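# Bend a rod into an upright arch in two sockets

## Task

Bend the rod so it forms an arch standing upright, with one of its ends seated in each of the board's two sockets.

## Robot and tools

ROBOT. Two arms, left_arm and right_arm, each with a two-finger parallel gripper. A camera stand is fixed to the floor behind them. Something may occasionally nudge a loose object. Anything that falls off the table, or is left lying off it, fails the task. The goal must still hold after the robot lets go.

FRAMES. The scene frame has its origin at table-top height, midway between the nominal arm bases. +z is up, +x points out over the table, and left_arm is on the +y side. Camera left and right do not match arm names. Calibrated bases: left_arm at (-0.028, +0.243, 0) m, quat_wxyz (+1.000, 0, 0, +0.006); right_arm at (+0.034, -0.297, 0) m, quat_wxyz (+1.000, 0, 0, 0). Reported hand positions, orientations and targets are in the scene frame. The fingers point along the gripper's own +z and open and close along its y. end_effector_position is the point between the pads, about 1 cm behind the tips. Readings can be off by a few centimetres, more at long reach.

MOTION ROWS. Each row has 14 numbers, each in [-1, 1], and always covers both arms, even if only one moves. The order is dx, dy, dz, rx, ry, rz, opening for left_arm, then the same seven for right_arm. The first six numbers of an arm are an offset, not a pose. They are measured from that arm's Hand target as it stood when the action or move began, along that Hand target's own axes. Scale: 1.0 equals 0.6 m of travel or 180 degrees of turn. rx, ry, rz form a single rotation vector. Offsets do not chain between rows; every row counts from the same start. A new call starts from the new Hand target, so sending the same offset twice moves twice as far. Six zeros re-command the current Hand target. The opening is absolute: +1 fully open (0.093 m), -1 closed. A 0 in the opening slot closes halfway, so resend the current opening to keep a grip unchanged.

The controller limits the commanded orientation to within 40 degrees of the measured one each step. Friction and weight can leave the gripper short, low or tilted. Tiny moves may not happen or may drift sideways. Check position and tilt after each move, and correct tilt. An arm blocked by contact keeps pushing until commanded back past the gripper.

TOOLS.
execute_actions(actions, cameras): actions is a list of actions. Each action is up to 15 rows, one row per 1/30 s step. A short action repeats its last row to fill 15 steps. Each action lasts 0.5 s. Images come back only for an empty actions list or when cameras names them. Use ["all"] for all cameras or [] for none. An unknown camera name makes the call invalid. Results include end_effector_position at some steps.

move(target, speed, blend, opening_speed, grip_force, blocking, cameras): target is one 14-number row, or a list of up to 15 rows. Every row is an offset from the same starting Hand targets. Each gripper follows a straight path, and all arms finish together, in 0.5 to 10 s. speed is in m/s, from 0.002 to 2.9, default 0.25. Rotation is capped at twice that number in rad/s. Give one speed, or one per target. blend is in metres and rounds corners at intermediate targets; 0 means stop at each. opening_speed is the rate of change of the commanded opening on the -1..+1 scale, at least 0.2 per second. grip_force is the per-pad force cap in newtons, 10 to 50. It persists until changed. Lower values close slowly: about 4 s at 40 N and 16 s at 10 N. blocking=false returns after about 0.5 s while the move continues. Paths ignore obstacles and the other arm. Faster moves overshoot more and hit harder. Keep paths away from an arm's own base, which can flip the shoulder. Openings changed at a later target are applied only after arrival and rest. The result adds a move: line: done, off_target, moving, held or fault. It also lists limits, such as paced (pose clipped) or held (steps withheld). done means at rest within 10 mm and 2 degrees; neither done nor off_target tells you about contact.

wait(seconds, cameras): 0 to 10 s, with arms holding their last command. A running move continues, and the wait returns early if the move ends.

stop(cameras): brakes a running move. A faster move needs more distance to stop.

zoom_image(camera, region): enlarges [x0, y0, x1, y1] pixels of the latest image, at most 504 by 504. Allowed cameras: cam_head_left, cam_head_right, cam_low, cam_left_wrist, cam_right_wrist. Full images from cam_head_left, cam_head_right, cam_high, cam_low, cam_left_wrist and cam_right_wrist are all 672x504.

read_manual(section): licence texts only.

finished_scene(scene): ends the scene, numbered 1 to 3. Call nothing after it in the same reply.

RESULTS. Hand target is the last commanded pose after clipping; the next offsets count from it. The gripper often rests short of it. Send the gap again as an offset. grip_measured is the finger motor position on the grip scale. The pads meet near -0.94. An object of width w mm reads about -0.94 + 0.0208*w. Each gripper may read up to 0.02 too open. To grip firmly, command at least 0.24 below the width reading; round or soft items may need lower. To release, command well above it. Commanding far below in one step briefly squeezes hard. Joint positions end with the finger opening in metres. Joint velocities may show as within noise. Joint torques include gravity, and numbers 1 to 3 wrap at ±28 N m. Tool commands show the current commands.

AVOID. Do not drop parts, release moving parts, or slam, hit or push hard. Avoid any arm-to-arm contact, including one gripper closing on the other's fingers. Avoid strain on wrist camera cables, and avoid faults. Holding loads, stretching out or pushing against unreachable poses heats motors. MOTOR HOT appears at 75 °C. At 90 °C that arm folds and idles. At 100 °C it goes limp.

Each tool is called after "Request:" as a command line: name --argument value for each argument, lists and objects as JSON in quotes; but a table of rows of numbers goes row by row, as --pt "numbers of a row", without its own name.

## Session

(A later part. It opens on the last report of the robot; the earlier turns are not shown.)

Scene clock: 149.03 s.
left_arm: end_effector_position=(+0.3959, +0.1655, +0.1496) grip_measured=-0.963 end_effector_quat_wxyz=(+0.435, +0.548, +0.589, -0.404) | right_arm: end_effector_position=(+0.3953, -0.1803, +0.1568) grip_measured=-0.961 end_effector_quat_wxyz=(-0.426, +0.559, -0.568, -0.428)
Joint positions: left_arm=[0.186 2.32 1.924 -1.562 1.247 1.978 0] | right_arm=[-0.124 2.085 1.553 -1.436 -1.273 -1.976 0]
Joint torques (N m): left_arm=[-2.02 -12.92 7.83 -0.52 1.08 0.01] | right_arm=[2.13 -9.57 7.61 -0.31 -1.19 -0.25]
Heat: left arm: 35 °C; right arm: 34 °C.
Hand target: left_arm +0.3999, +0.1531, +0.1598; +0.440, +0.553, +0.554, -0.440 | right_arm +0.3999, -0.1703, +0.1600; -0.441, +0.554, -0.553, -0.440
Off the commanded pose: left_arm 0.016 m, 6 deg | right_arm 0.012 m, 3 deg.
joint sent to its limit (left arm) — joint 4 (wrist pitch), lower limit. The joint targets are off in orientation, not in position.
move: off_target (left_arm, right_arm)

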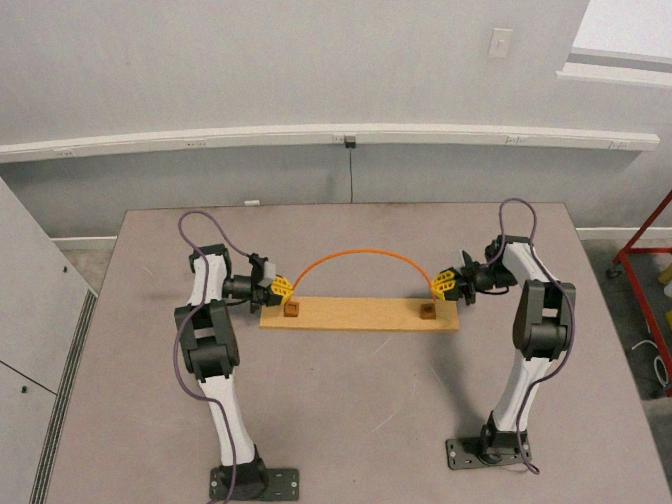

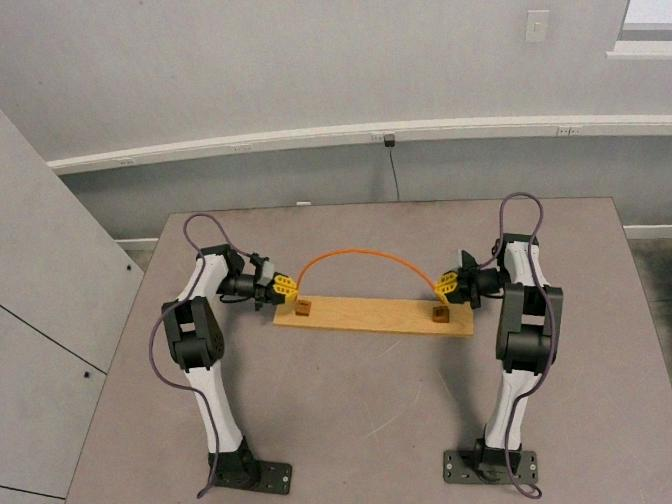

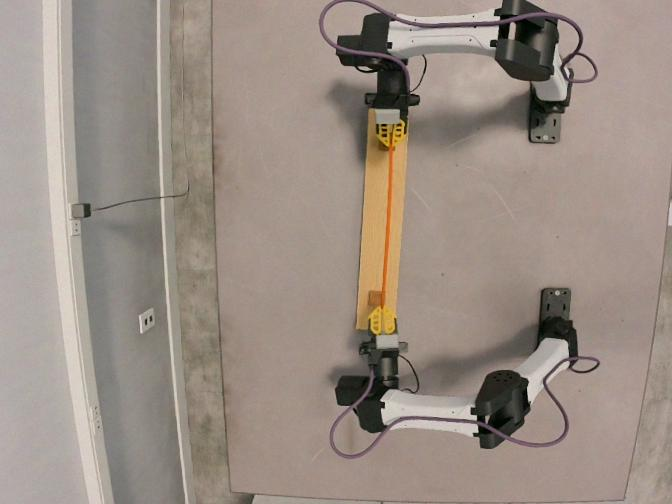

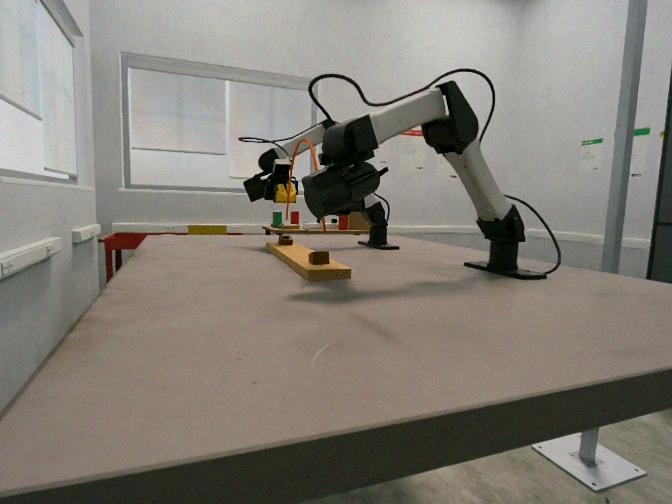

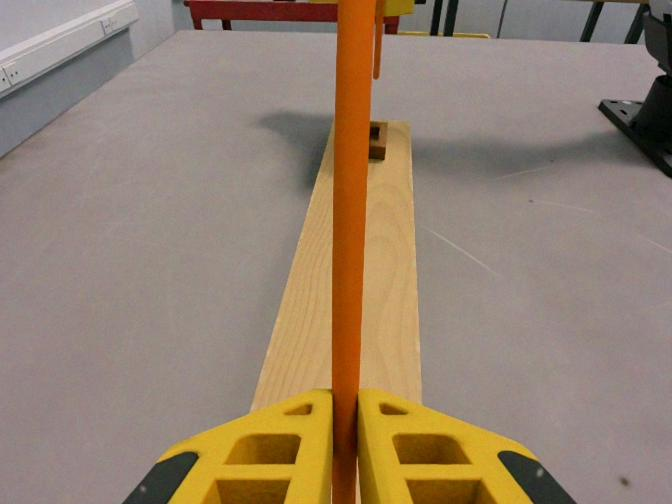

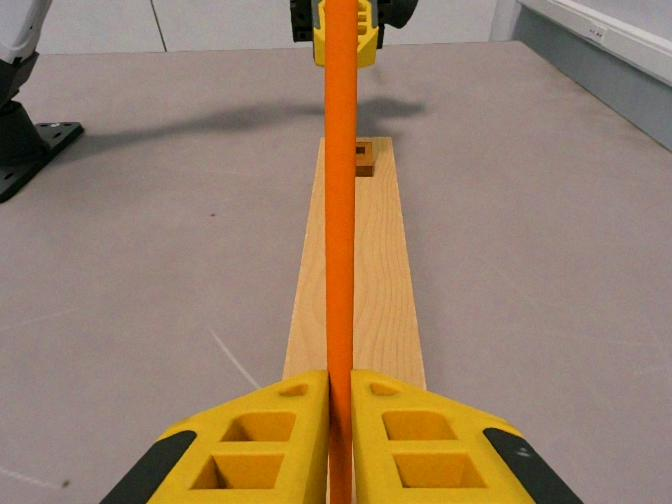

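Request:
move --target '[0.029,0.02,0.021,0,0,0,-1,0.044,-0.003,0.033,0,0,0,-1]' --speed 0.1 --cameras '["all"]'

Request:
zoom_image --camera "cam_head_left" --region '[250, 260, 350, 335]'

Request:
zoom_image --camera "cam_head_left" --region '[380, 260, 480, 335]'

Request:
zoom_image --camera "cam_low" --region '[230, 180, 380, 300]'

Request:
zoom_image --camera "cam_left_wrist" --region '[300, 0, 460, 180]'

Request:
zoom_image --camera "cam_right_wrist" --region '[270, 20, 430, 200]'

Request:
zoom_image --camera "cam_head_right" --region '[260, 260, 360, 335]'

Request:
zoom_image --camera "cam_head_right" --region '[400, 260, 500, 335]'

Scene clock: 182.83 s.
left_arm: end_effector_position=(+0.4085, +0.1589, +0.1306) grip_measured=-0.963 end_effector_quat_wxyz=(+0.433, +0.550, +0.582, -0.414) | right_arm: end_effector_position=(+0.4027, -0.1682, +0.1288) grip_measured=-0.961 end_effector_quat_wxyz=(-0.431, +0.561, -0.563, -0.427)
Joint positions: left_arm=[0.166 2.41 1.996 -1.564 1.258 1.99 0] | right_arm=[-0.089 2.114 1.486 -1.236 -1.291 -1.878 0]
Joint torques (N m): left_arm=[-2.3 -13.57 7.73 -0.52 1.03 0] | right_arm=[2.3 -11.19 5.15 0.04 -1.19 -0.04]
Heat: left arm: 42 °C; right arm: 36 °C.
Hand target: left_arm +0.4120, +0.1447, +0.1399; +0.440, +0.553, +0.554, -0.440 | right_arm +0.4018, -0.1569, +0.1299; -0.441, +0.554, -0.553, -0.440
Off the commanded pose: left_arm 0.017 m, 4 deg | right_arm 0.011 m, 2 deg.
joint sent to its limit (left arm) — joint 4 (wrist pitch), lower limit. The joint targets still meet the commanded pose.
move: off_target (left_arm, right_arm)

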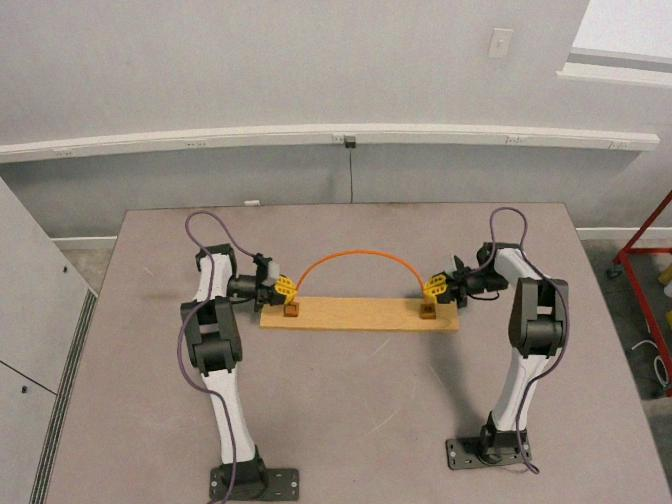

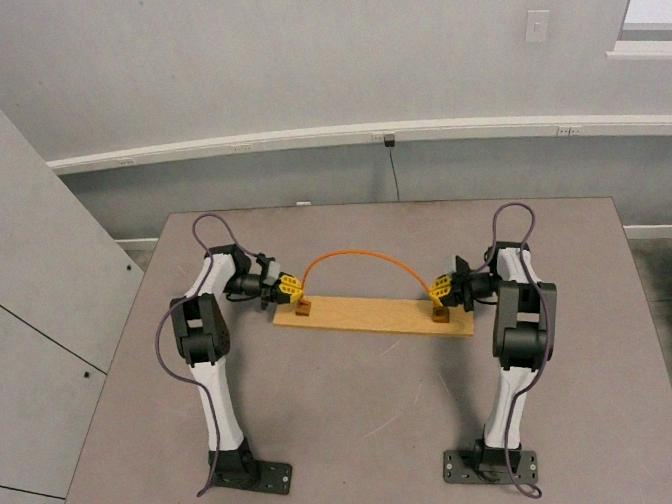

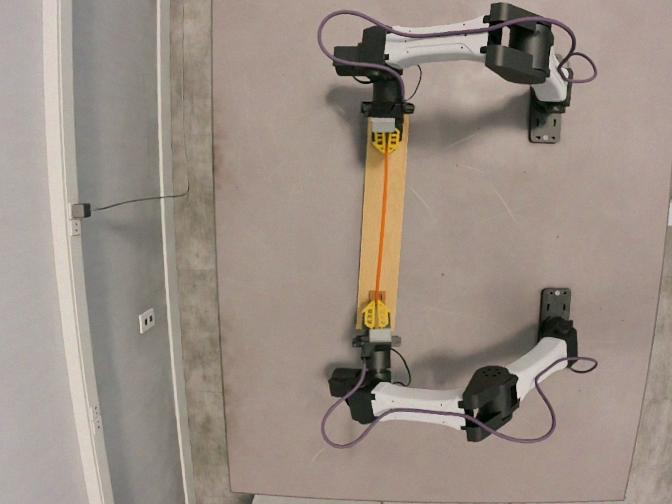

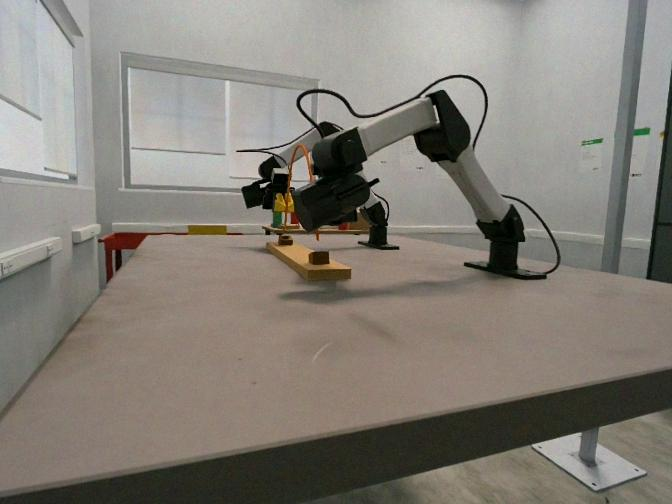

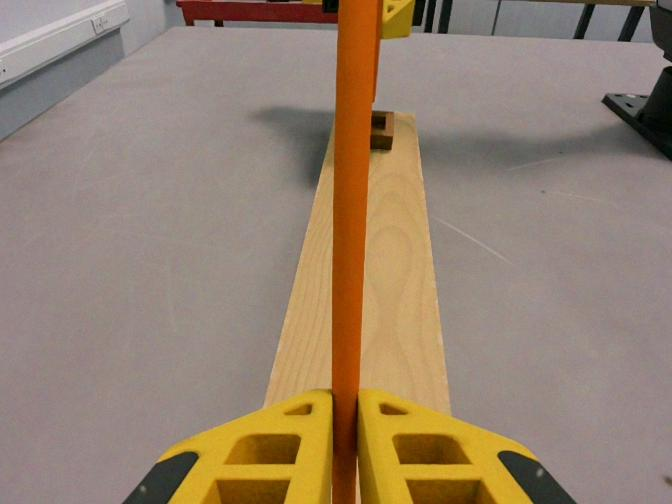

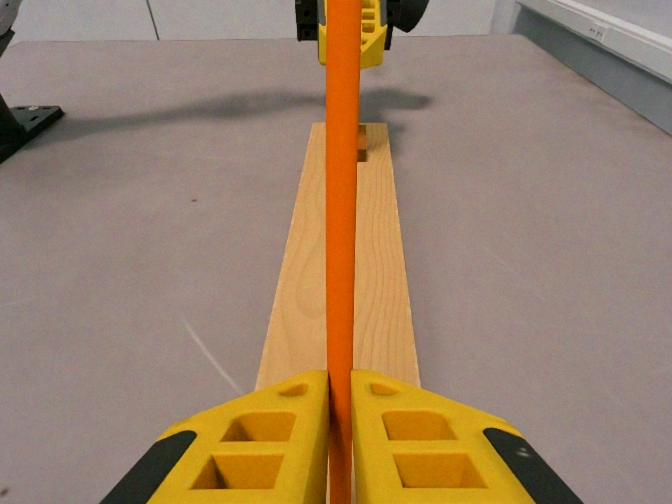

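Scaled by 5.040 from the camera's 672x504 image, which has a finer 960x720 frame.

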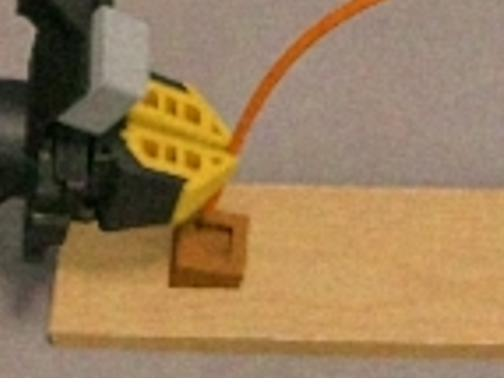

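Scaled by 5.040 from the camera's 672x504 image, which has a finer 960x720 frame.

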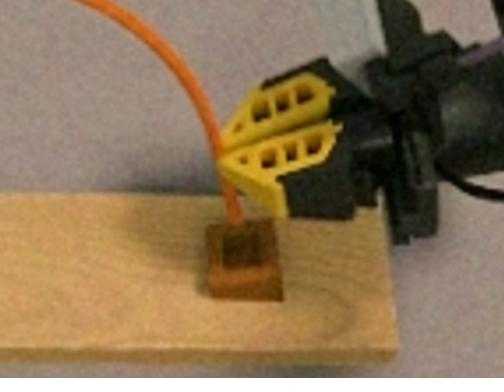

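Scaled by 3.360 from the camera's 672x504 image, which has a finer 960x720 frame.

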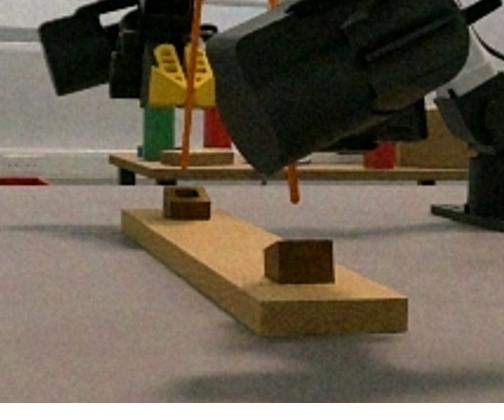

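Scaled by 2.800 from the camera's 672x504 image, which has a finer 960x720 frame.

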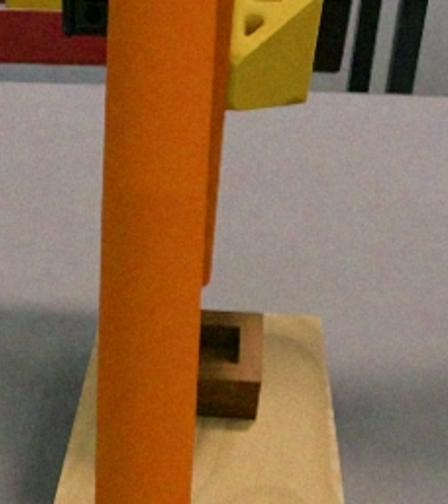

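Scaled by 2.800 from the camera's 672x504 image, which has a finer 960x720 frame.

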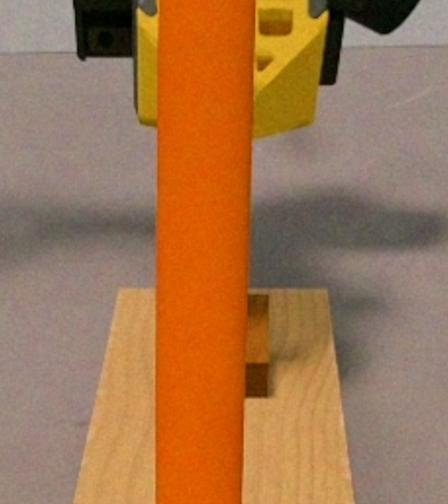

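Scaled by 5.040 from the camera's 672x504 image, which has a finer 960x720 frame.

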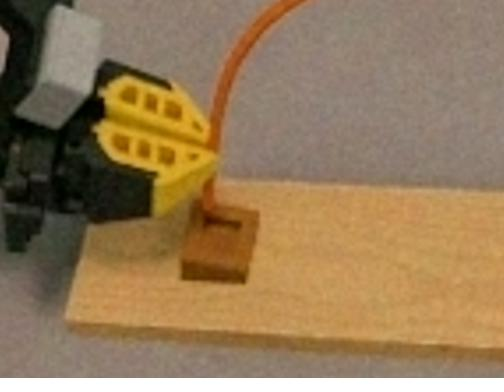

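Scaled by 5.040 from the camera's 672x504 image, which has a finer 960x720 frame.

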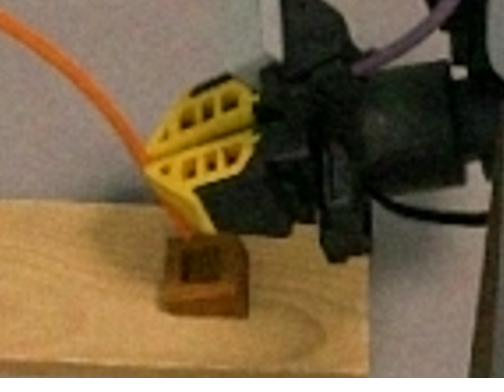

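Request:
zoom_image --camera "cam_high" --region '[350, 110, 430, 170]'

Request:
zoom_image --camera "cam_high" --region '[340, 275, 420, 335]'

Request:
zoom_image --camera "cam_head_right" --region '[284, 288, 324, 318]'

Request:
zoom_image --camera "cam_head_left" --region '[274, 291, 314, 321]'

Request:
zoom_image --camera "cam_head_right" --region '[418, 293, 458, 323]'

Request:
zoom_image --camera "cam_head_left" --region '[409, 293, 449, 323]'

Scaled by 6.300 from the camera's 672x504 image, which has a finer 960x720 frame.

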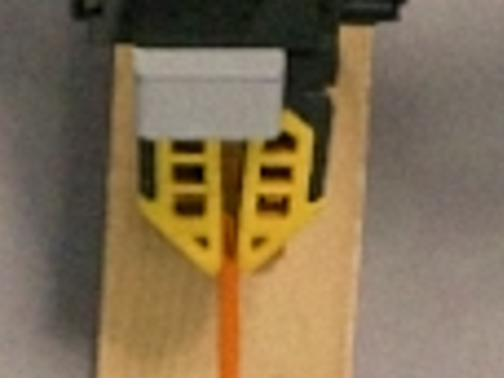

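Scaled by 6.300 from the camera's 672x504 image, which has a finer 960x720 frame.

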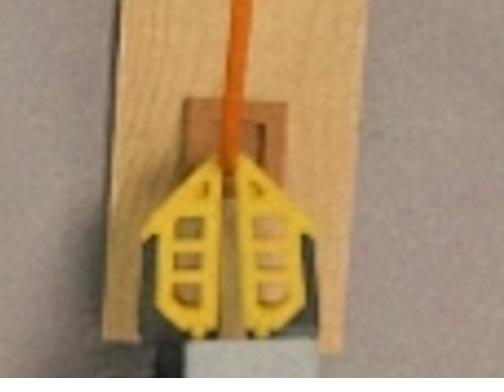

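Scaled by 12.600 from the camera's 672x504 image, which has a finer 960x720 frame.

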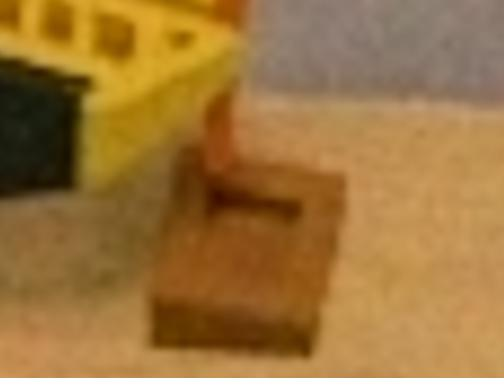

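Scaled by 12.600 from the camera's 672x504 image, which has a finer 960x720 frame.

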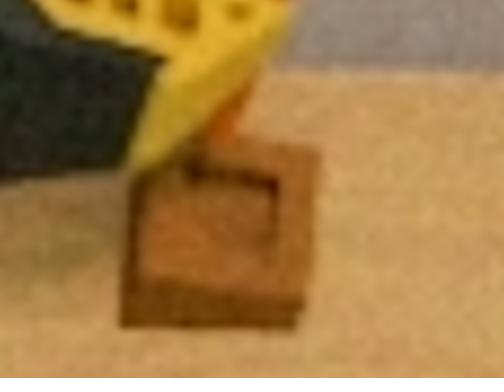

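Scaled by 12.600 from the camera's 672x504 image, which has a finer 960x720 frame.

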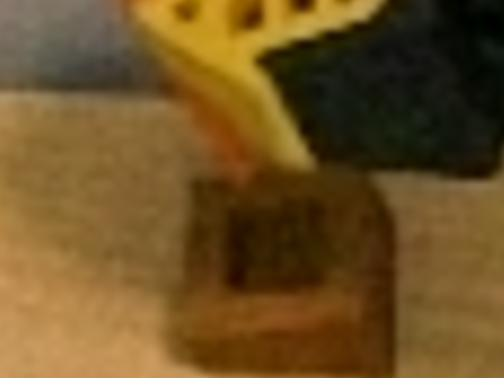

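Scaled by 12.600 from the camera's 672x504 image, which has a finer 960x720 frame.

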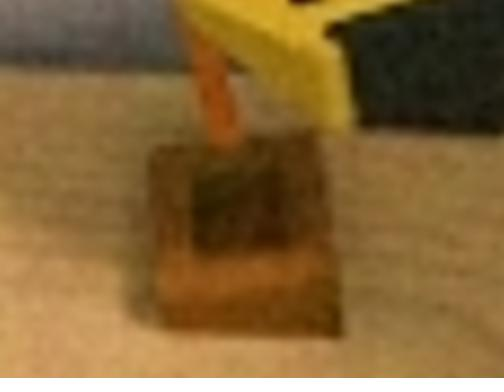

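Request:
move --target '[0.0285,0,0.010,0,0,0,-1,0.0275,0,0.0,0,0,0,-1]' --speed 0.06 --cameras '["all"]'

Request:
zoom_image --camera "cam_head_right" --region '[284, 288, 324, 318]'

Request:
zoom_image --camera "cam_head_left" --region '[274, 291, 314, 321]'

Request:
zoom_image --camera "cam_head_right" --region '[418, 293, 458, 323]'

Request:
zoom_image --camera "cam_head_left" --region '[409, 293, 449, 323]'

Request:
zoom_image --camera "cam_low" --region '[260, 200, 350, 290]'

Scene clock: 216.53 s.
left_arm: end_effector_position=(+0.4086, +0.1574, +0.1135) grip_measured=-0.963 end_effector_quat_wxyz=(+0.430, +0.552, +0.578, -0.420) | right_arm: end_effector_position=(+0.4015, -0.1681, +0.1172) grip_measured=-0.961 end_effector_quat_wxyz=(-0.429, +0.560, -0.564, -0.429)
Joint positions: left_arm=[0.162 2.454 1.996 -1.564 1.258 2.031 0] | right_arm=[-0.089 2.133 1.464 -1.206 -1.291 -1.882 0]
Joint torques (N m): left_arm=[-2.4 -13.7 7.49 -0.58 1 0.03] | right_arm=[1.43 -10.03 5.15 0.03 -1.15 -0.26]
Heat: left arm: 44 °C; right arm: 40 °C.
Hand target: left_arm +0.4119, +0.1428, +0.1219; +0.440, +0.554, +0.554, -0.440 | right_arm +0.4018, -0.1606, +0.1138; -0.441, +0.554, -0.553, -0.440
Off the commanded pose: left_arm 0.017 m, 4 deg | right_arm 0.008 m, 2 deg.
joint sent to its limit (left arm) — joint 4 (wrist pitch), lower limit. The joint targets still meet the commanded pose.
move: off_target (left_arm)

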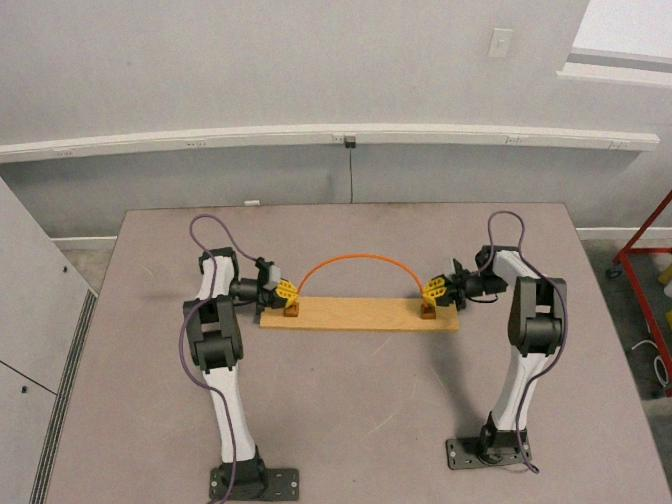

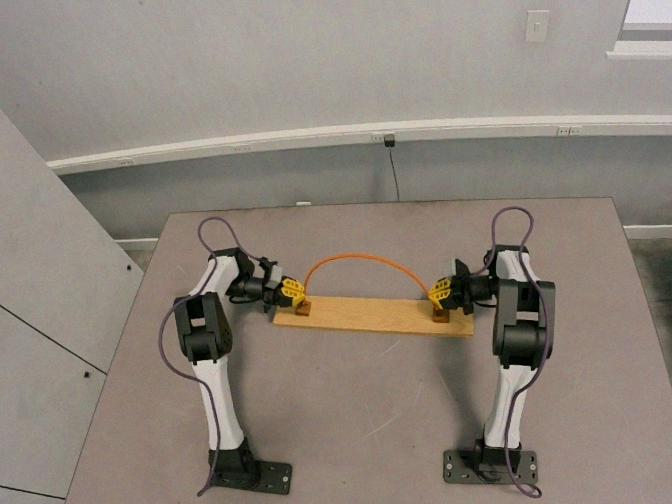

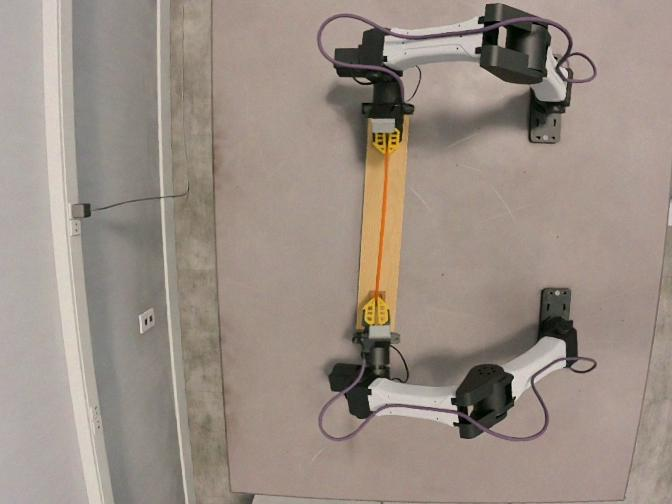

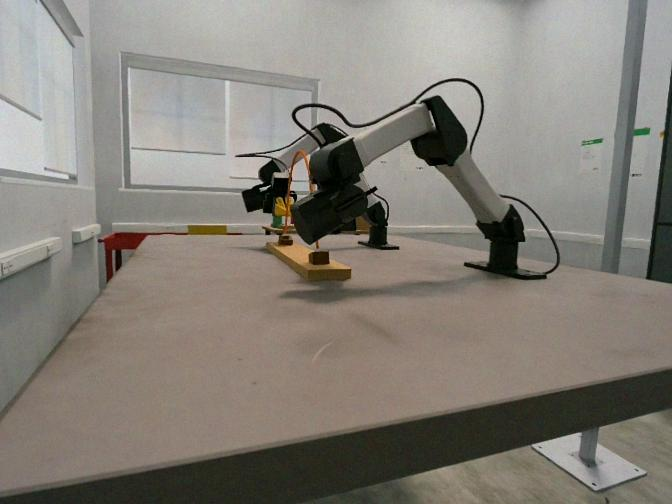

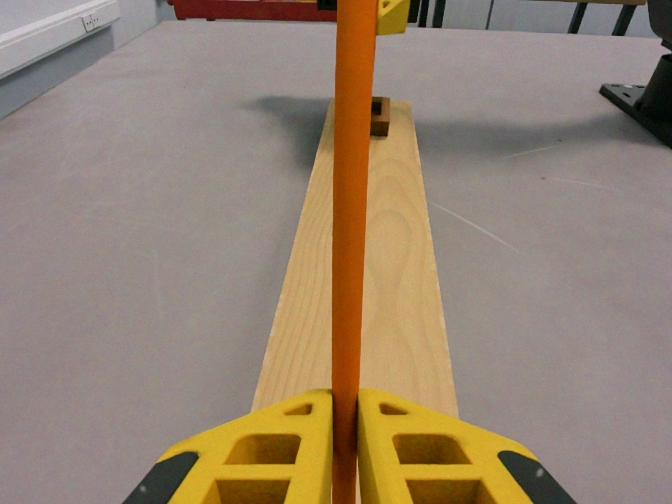

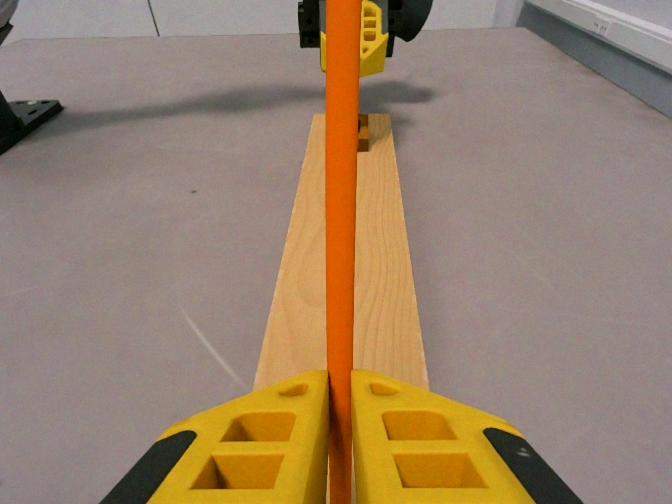

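Scaled by 12.600 from the camera's 672x504 image, which has a finer 960x720 frame.

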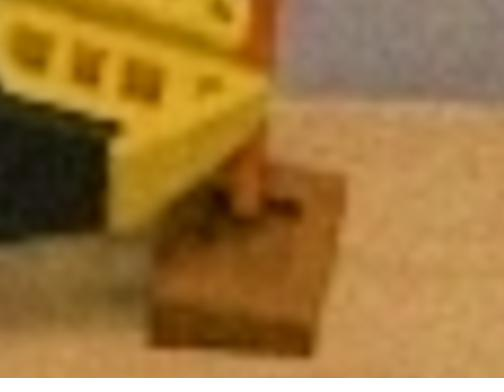

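Scaled by 12.600 from the camera's 672x504 image, which has a finer 960x720 frame.

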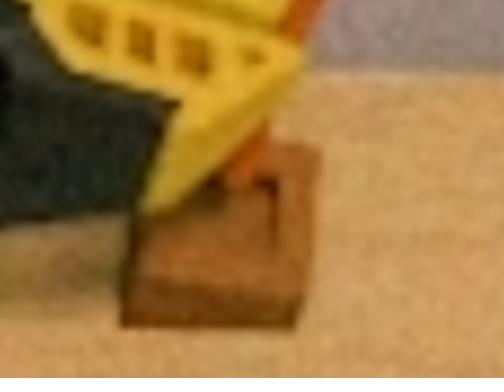

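Scaled by 12.600 from the camera's 672x504 image, which has a finer 960x720 frame.

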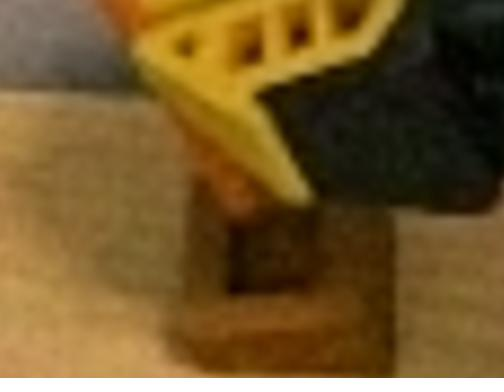

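Scaled by 12.600 from the camera's 672x504 image, which has a finer 960x720 frame.

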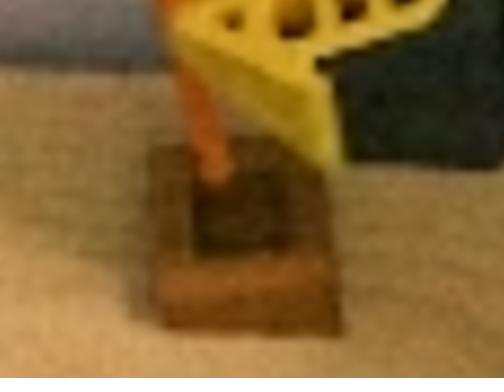

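Scaled by 5.600 from the camera's 672x504 image, which has a finer 960x720 frame.

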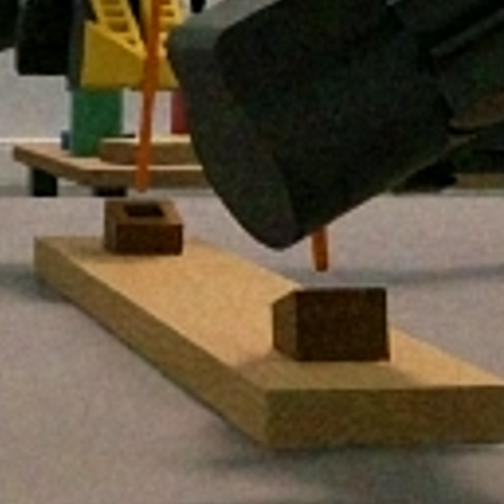

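Request:
move --pt "0 -0.005 0 0 0 0 -1 0.0027 0 -0.0113 0 0 0 -1" --pt "0.0537 -0.005 0.0124 0 0 0 -1 0.0595 0 0.002 0 0 0 -1" --speed 0.05 --cameras '["all"]'

Request:
zoom_image --camera "cam_head_right" --region '[284, 288, 324, 318]'

Request:
zoom_image --camera "cam_head_left" --region '[409, 293, 449, 323]'

Request:
zoom_image --camera "cam_low" --region '[260, 200, 350, 290]'

Scene clock: 229.30 s.
left_arm: end_effector_position=(+0.4097, +0.1573, +0.0933) grip_measured=-0.963 end_effector_quat_wxyz=(+0.433, +0.554, +0.571, -0.424) | right_arm: end_effector_position=(+0.4024, -0.1713, +0.0937) grip_measured=-0.961 end_effector_quat_wxyz=(-0.439, +0.550, -0.559, -0.439)
Joint positions: left_arm=[0.162 2.505 1.996 -1.554 1.264 2.079 0] | right_arm=[-0.102 2.207 1.45 -1.195 -1.321 -1.956 0]
Joint torques (N m): left_arm=[-2.35 -13.2 3.77 -0.34 0.9 0.03] | right_arm=[0.9 -9.05 4.37 0.1 -0.7 -0.26]
Heat: left arm: 47 °C; right arm: 42 °C.
Hand target: left_arm +0.4089, +0.1428, +0.0889; +0.440, +0.553, +0.554, -0.440 | right_arm +0.4019, -0.1674, +0.0787; -0.441, +0.554, -0.553, -0.440
Off the commanded pose: left_arm 0.015 m, 3 deg | right_arm 0.015 m, 1 deg.
joint sent to its limit (left arm) — joint 6 (wrist roll), upper limit. The joint targets still meet the commanded pose.
move: off_target (left_arm, right_arm)

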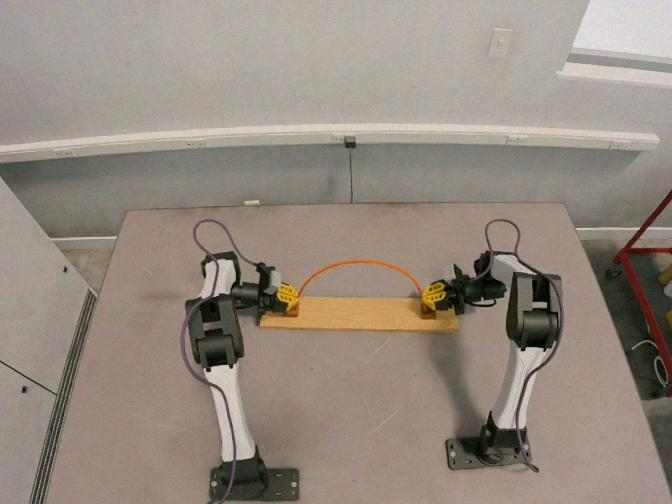

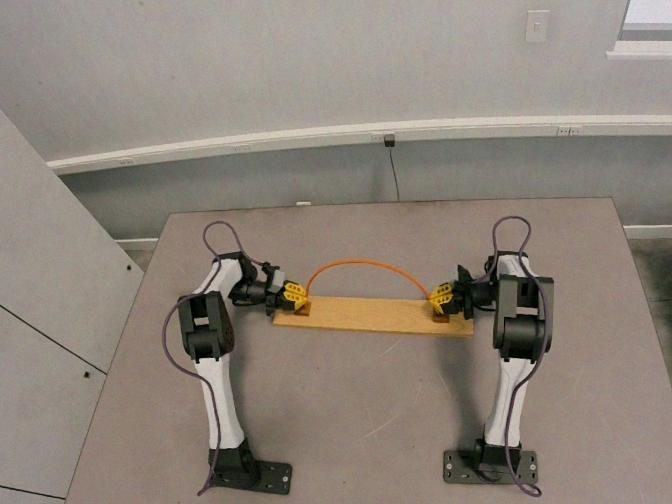

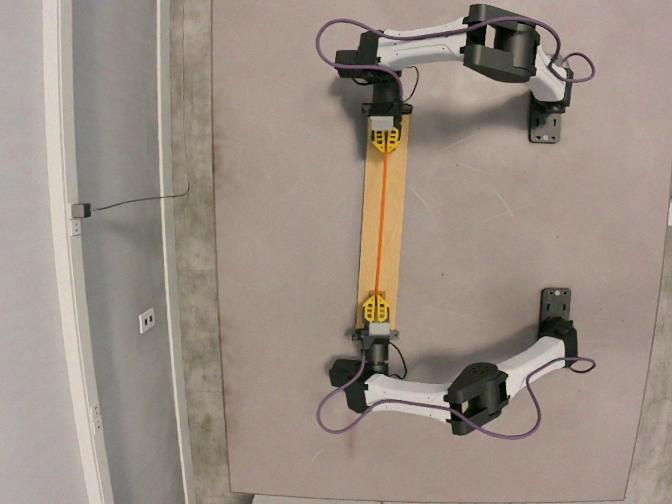

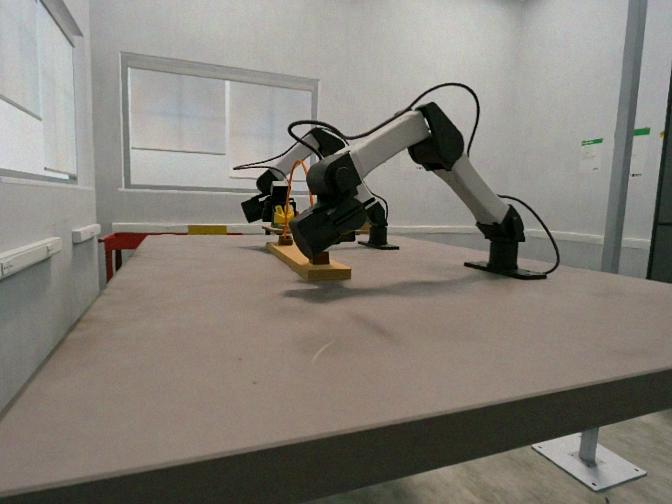

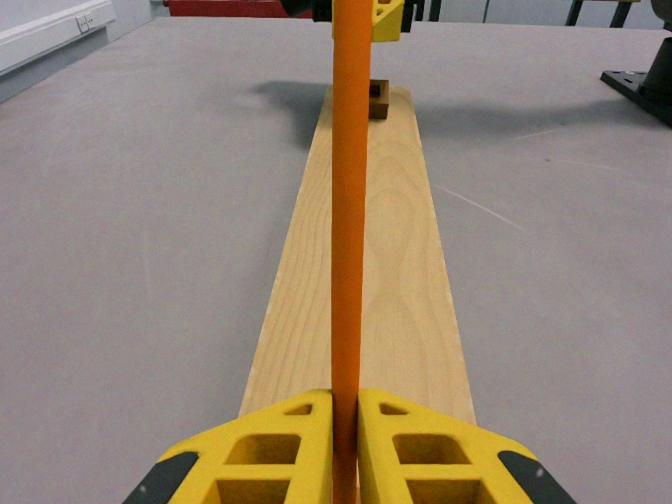

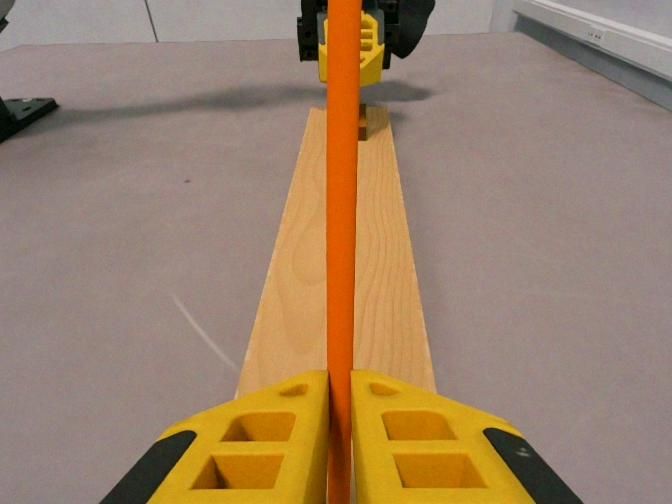

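Scaled by 12.600 from the camera's 672x504 image, which has a finer 960x720 frame.

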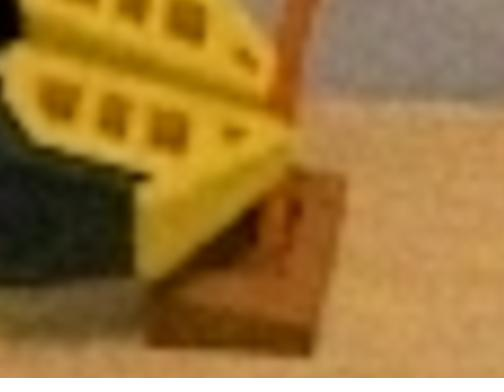

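Scaled by 12.600 from the camera's 672x504 image, which has a finer 960x720 frame.

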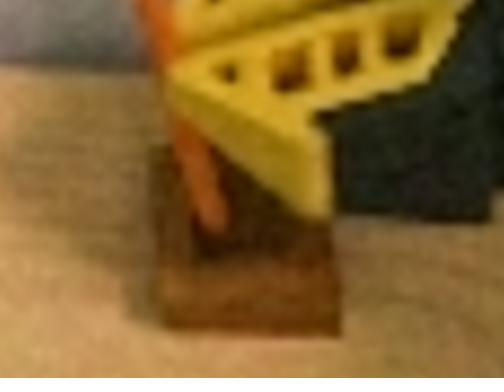

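Scaled by 5.600 from the camera's 672x504 image, which has a finer 960x720 frame.

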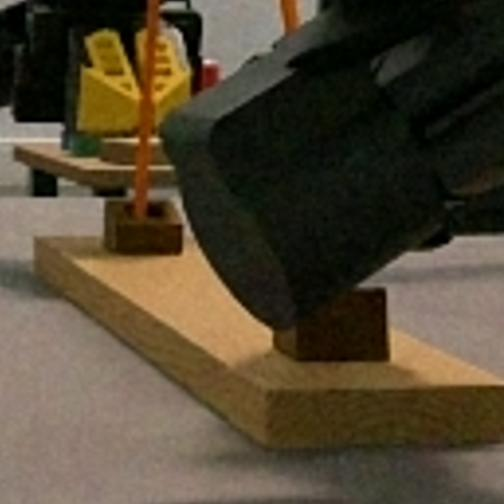

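Request:
move --target '[0,0,0,0,0,0,-0.6,0,0,0,0,0,0,-0.6]' --speed 0.05 --opening_speed 0.3 --cameras '["cam_head_left","cam_head_right","cam_low"]'

Request:
zoom_image --camera "cam_head_right" --region '[284, 288, 324, 318]'

Request:
zoom_image --camera "cam_head_left" --region '[409, 293, 449, 323]'

Request:
zoom_image --camera "cam_low" --region '[260, 200, 350, 290]'

Scene clock: 249.40 s.
left_arm: end_effector_position=(+0.4080, +0.1443, +0.0924) grip_measured=-0.602 end_effector_quat_wxyz=(+0.430, +0.558, +0.563, -0.432) | right_arm: end_effector_position=(+0.4030, -0.1700, +0.0885) grip_measured=-0.602 end_effector_quat_wxyz=(-0.441, +0.553, -0.555, -0.437)
Joint positions: left_arm=[0.133 2.511 1.996 -1.552 1.274 2.079 0.016] | right_arm=[-0.098 2.218 1.445 -1.172 -1.322 -1.96 0.016]
Joint torques (N m): left_arm=[-0.1 -13.63 4.04 -0.4 0.81 0.02] | right_arm=[0.58 -10.21 4.75 -0.06 -0.7 -0.2]
Heat: left arm: 48 °C; right arm: 42 °C.
Hand target: left_arm +0.4089, +0.1429, +0.0889; +0.440, +0.553, +0.554, -0.440 | right_arm +0.4018, -0.1673, +0.0787; -0.441, +0.554, -0.553, -0.440
Off the commanded pose: left_arm 0.004 m, 2 deg | right_arm 0.010 m, 0 deg.
joint sent to its limit (left arm) — joint 6 (wrist roll), upper limit. The joint targets still meet the commanded pose.
move: done
Images, in order (width x height): cam_head_left 672x504, cam_head_right 672x504, cam_low 672x504.

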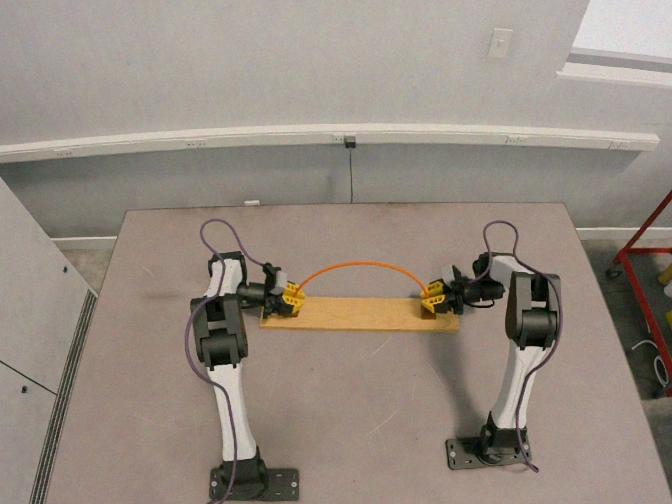

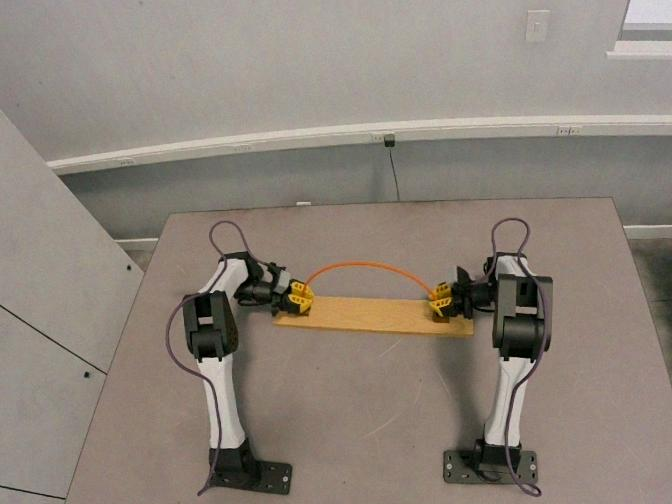

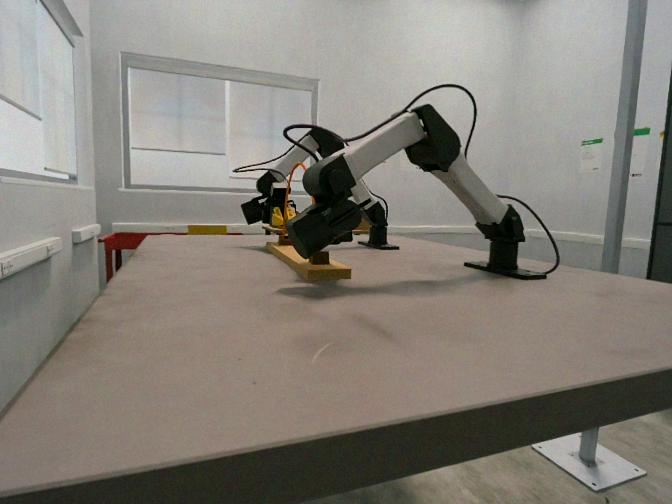

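Scaled by 12.600 from the camera's 672x504 image, which has a finer 960x720 frame.

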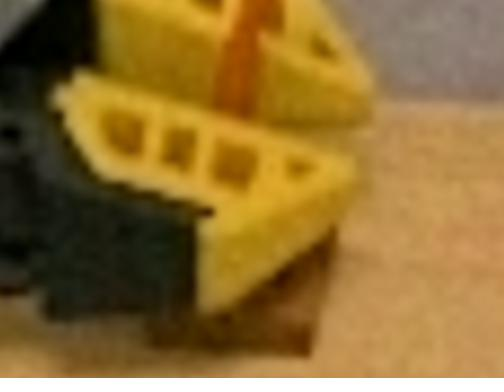

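Scaled by 12.600 from the camera's 672x504 image, which has a finer 960x720 frame.

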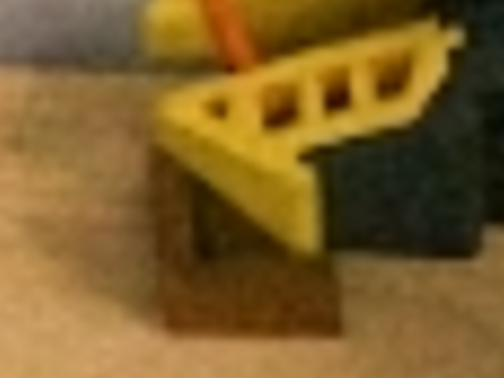

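Scaled by 5.600 from the camera's 672x504 image, which has a finer 960x720 frame.

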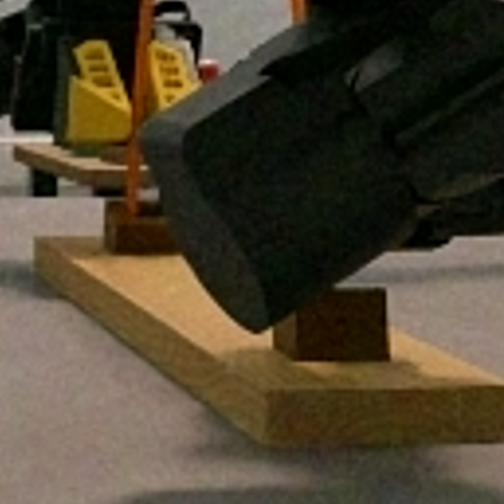

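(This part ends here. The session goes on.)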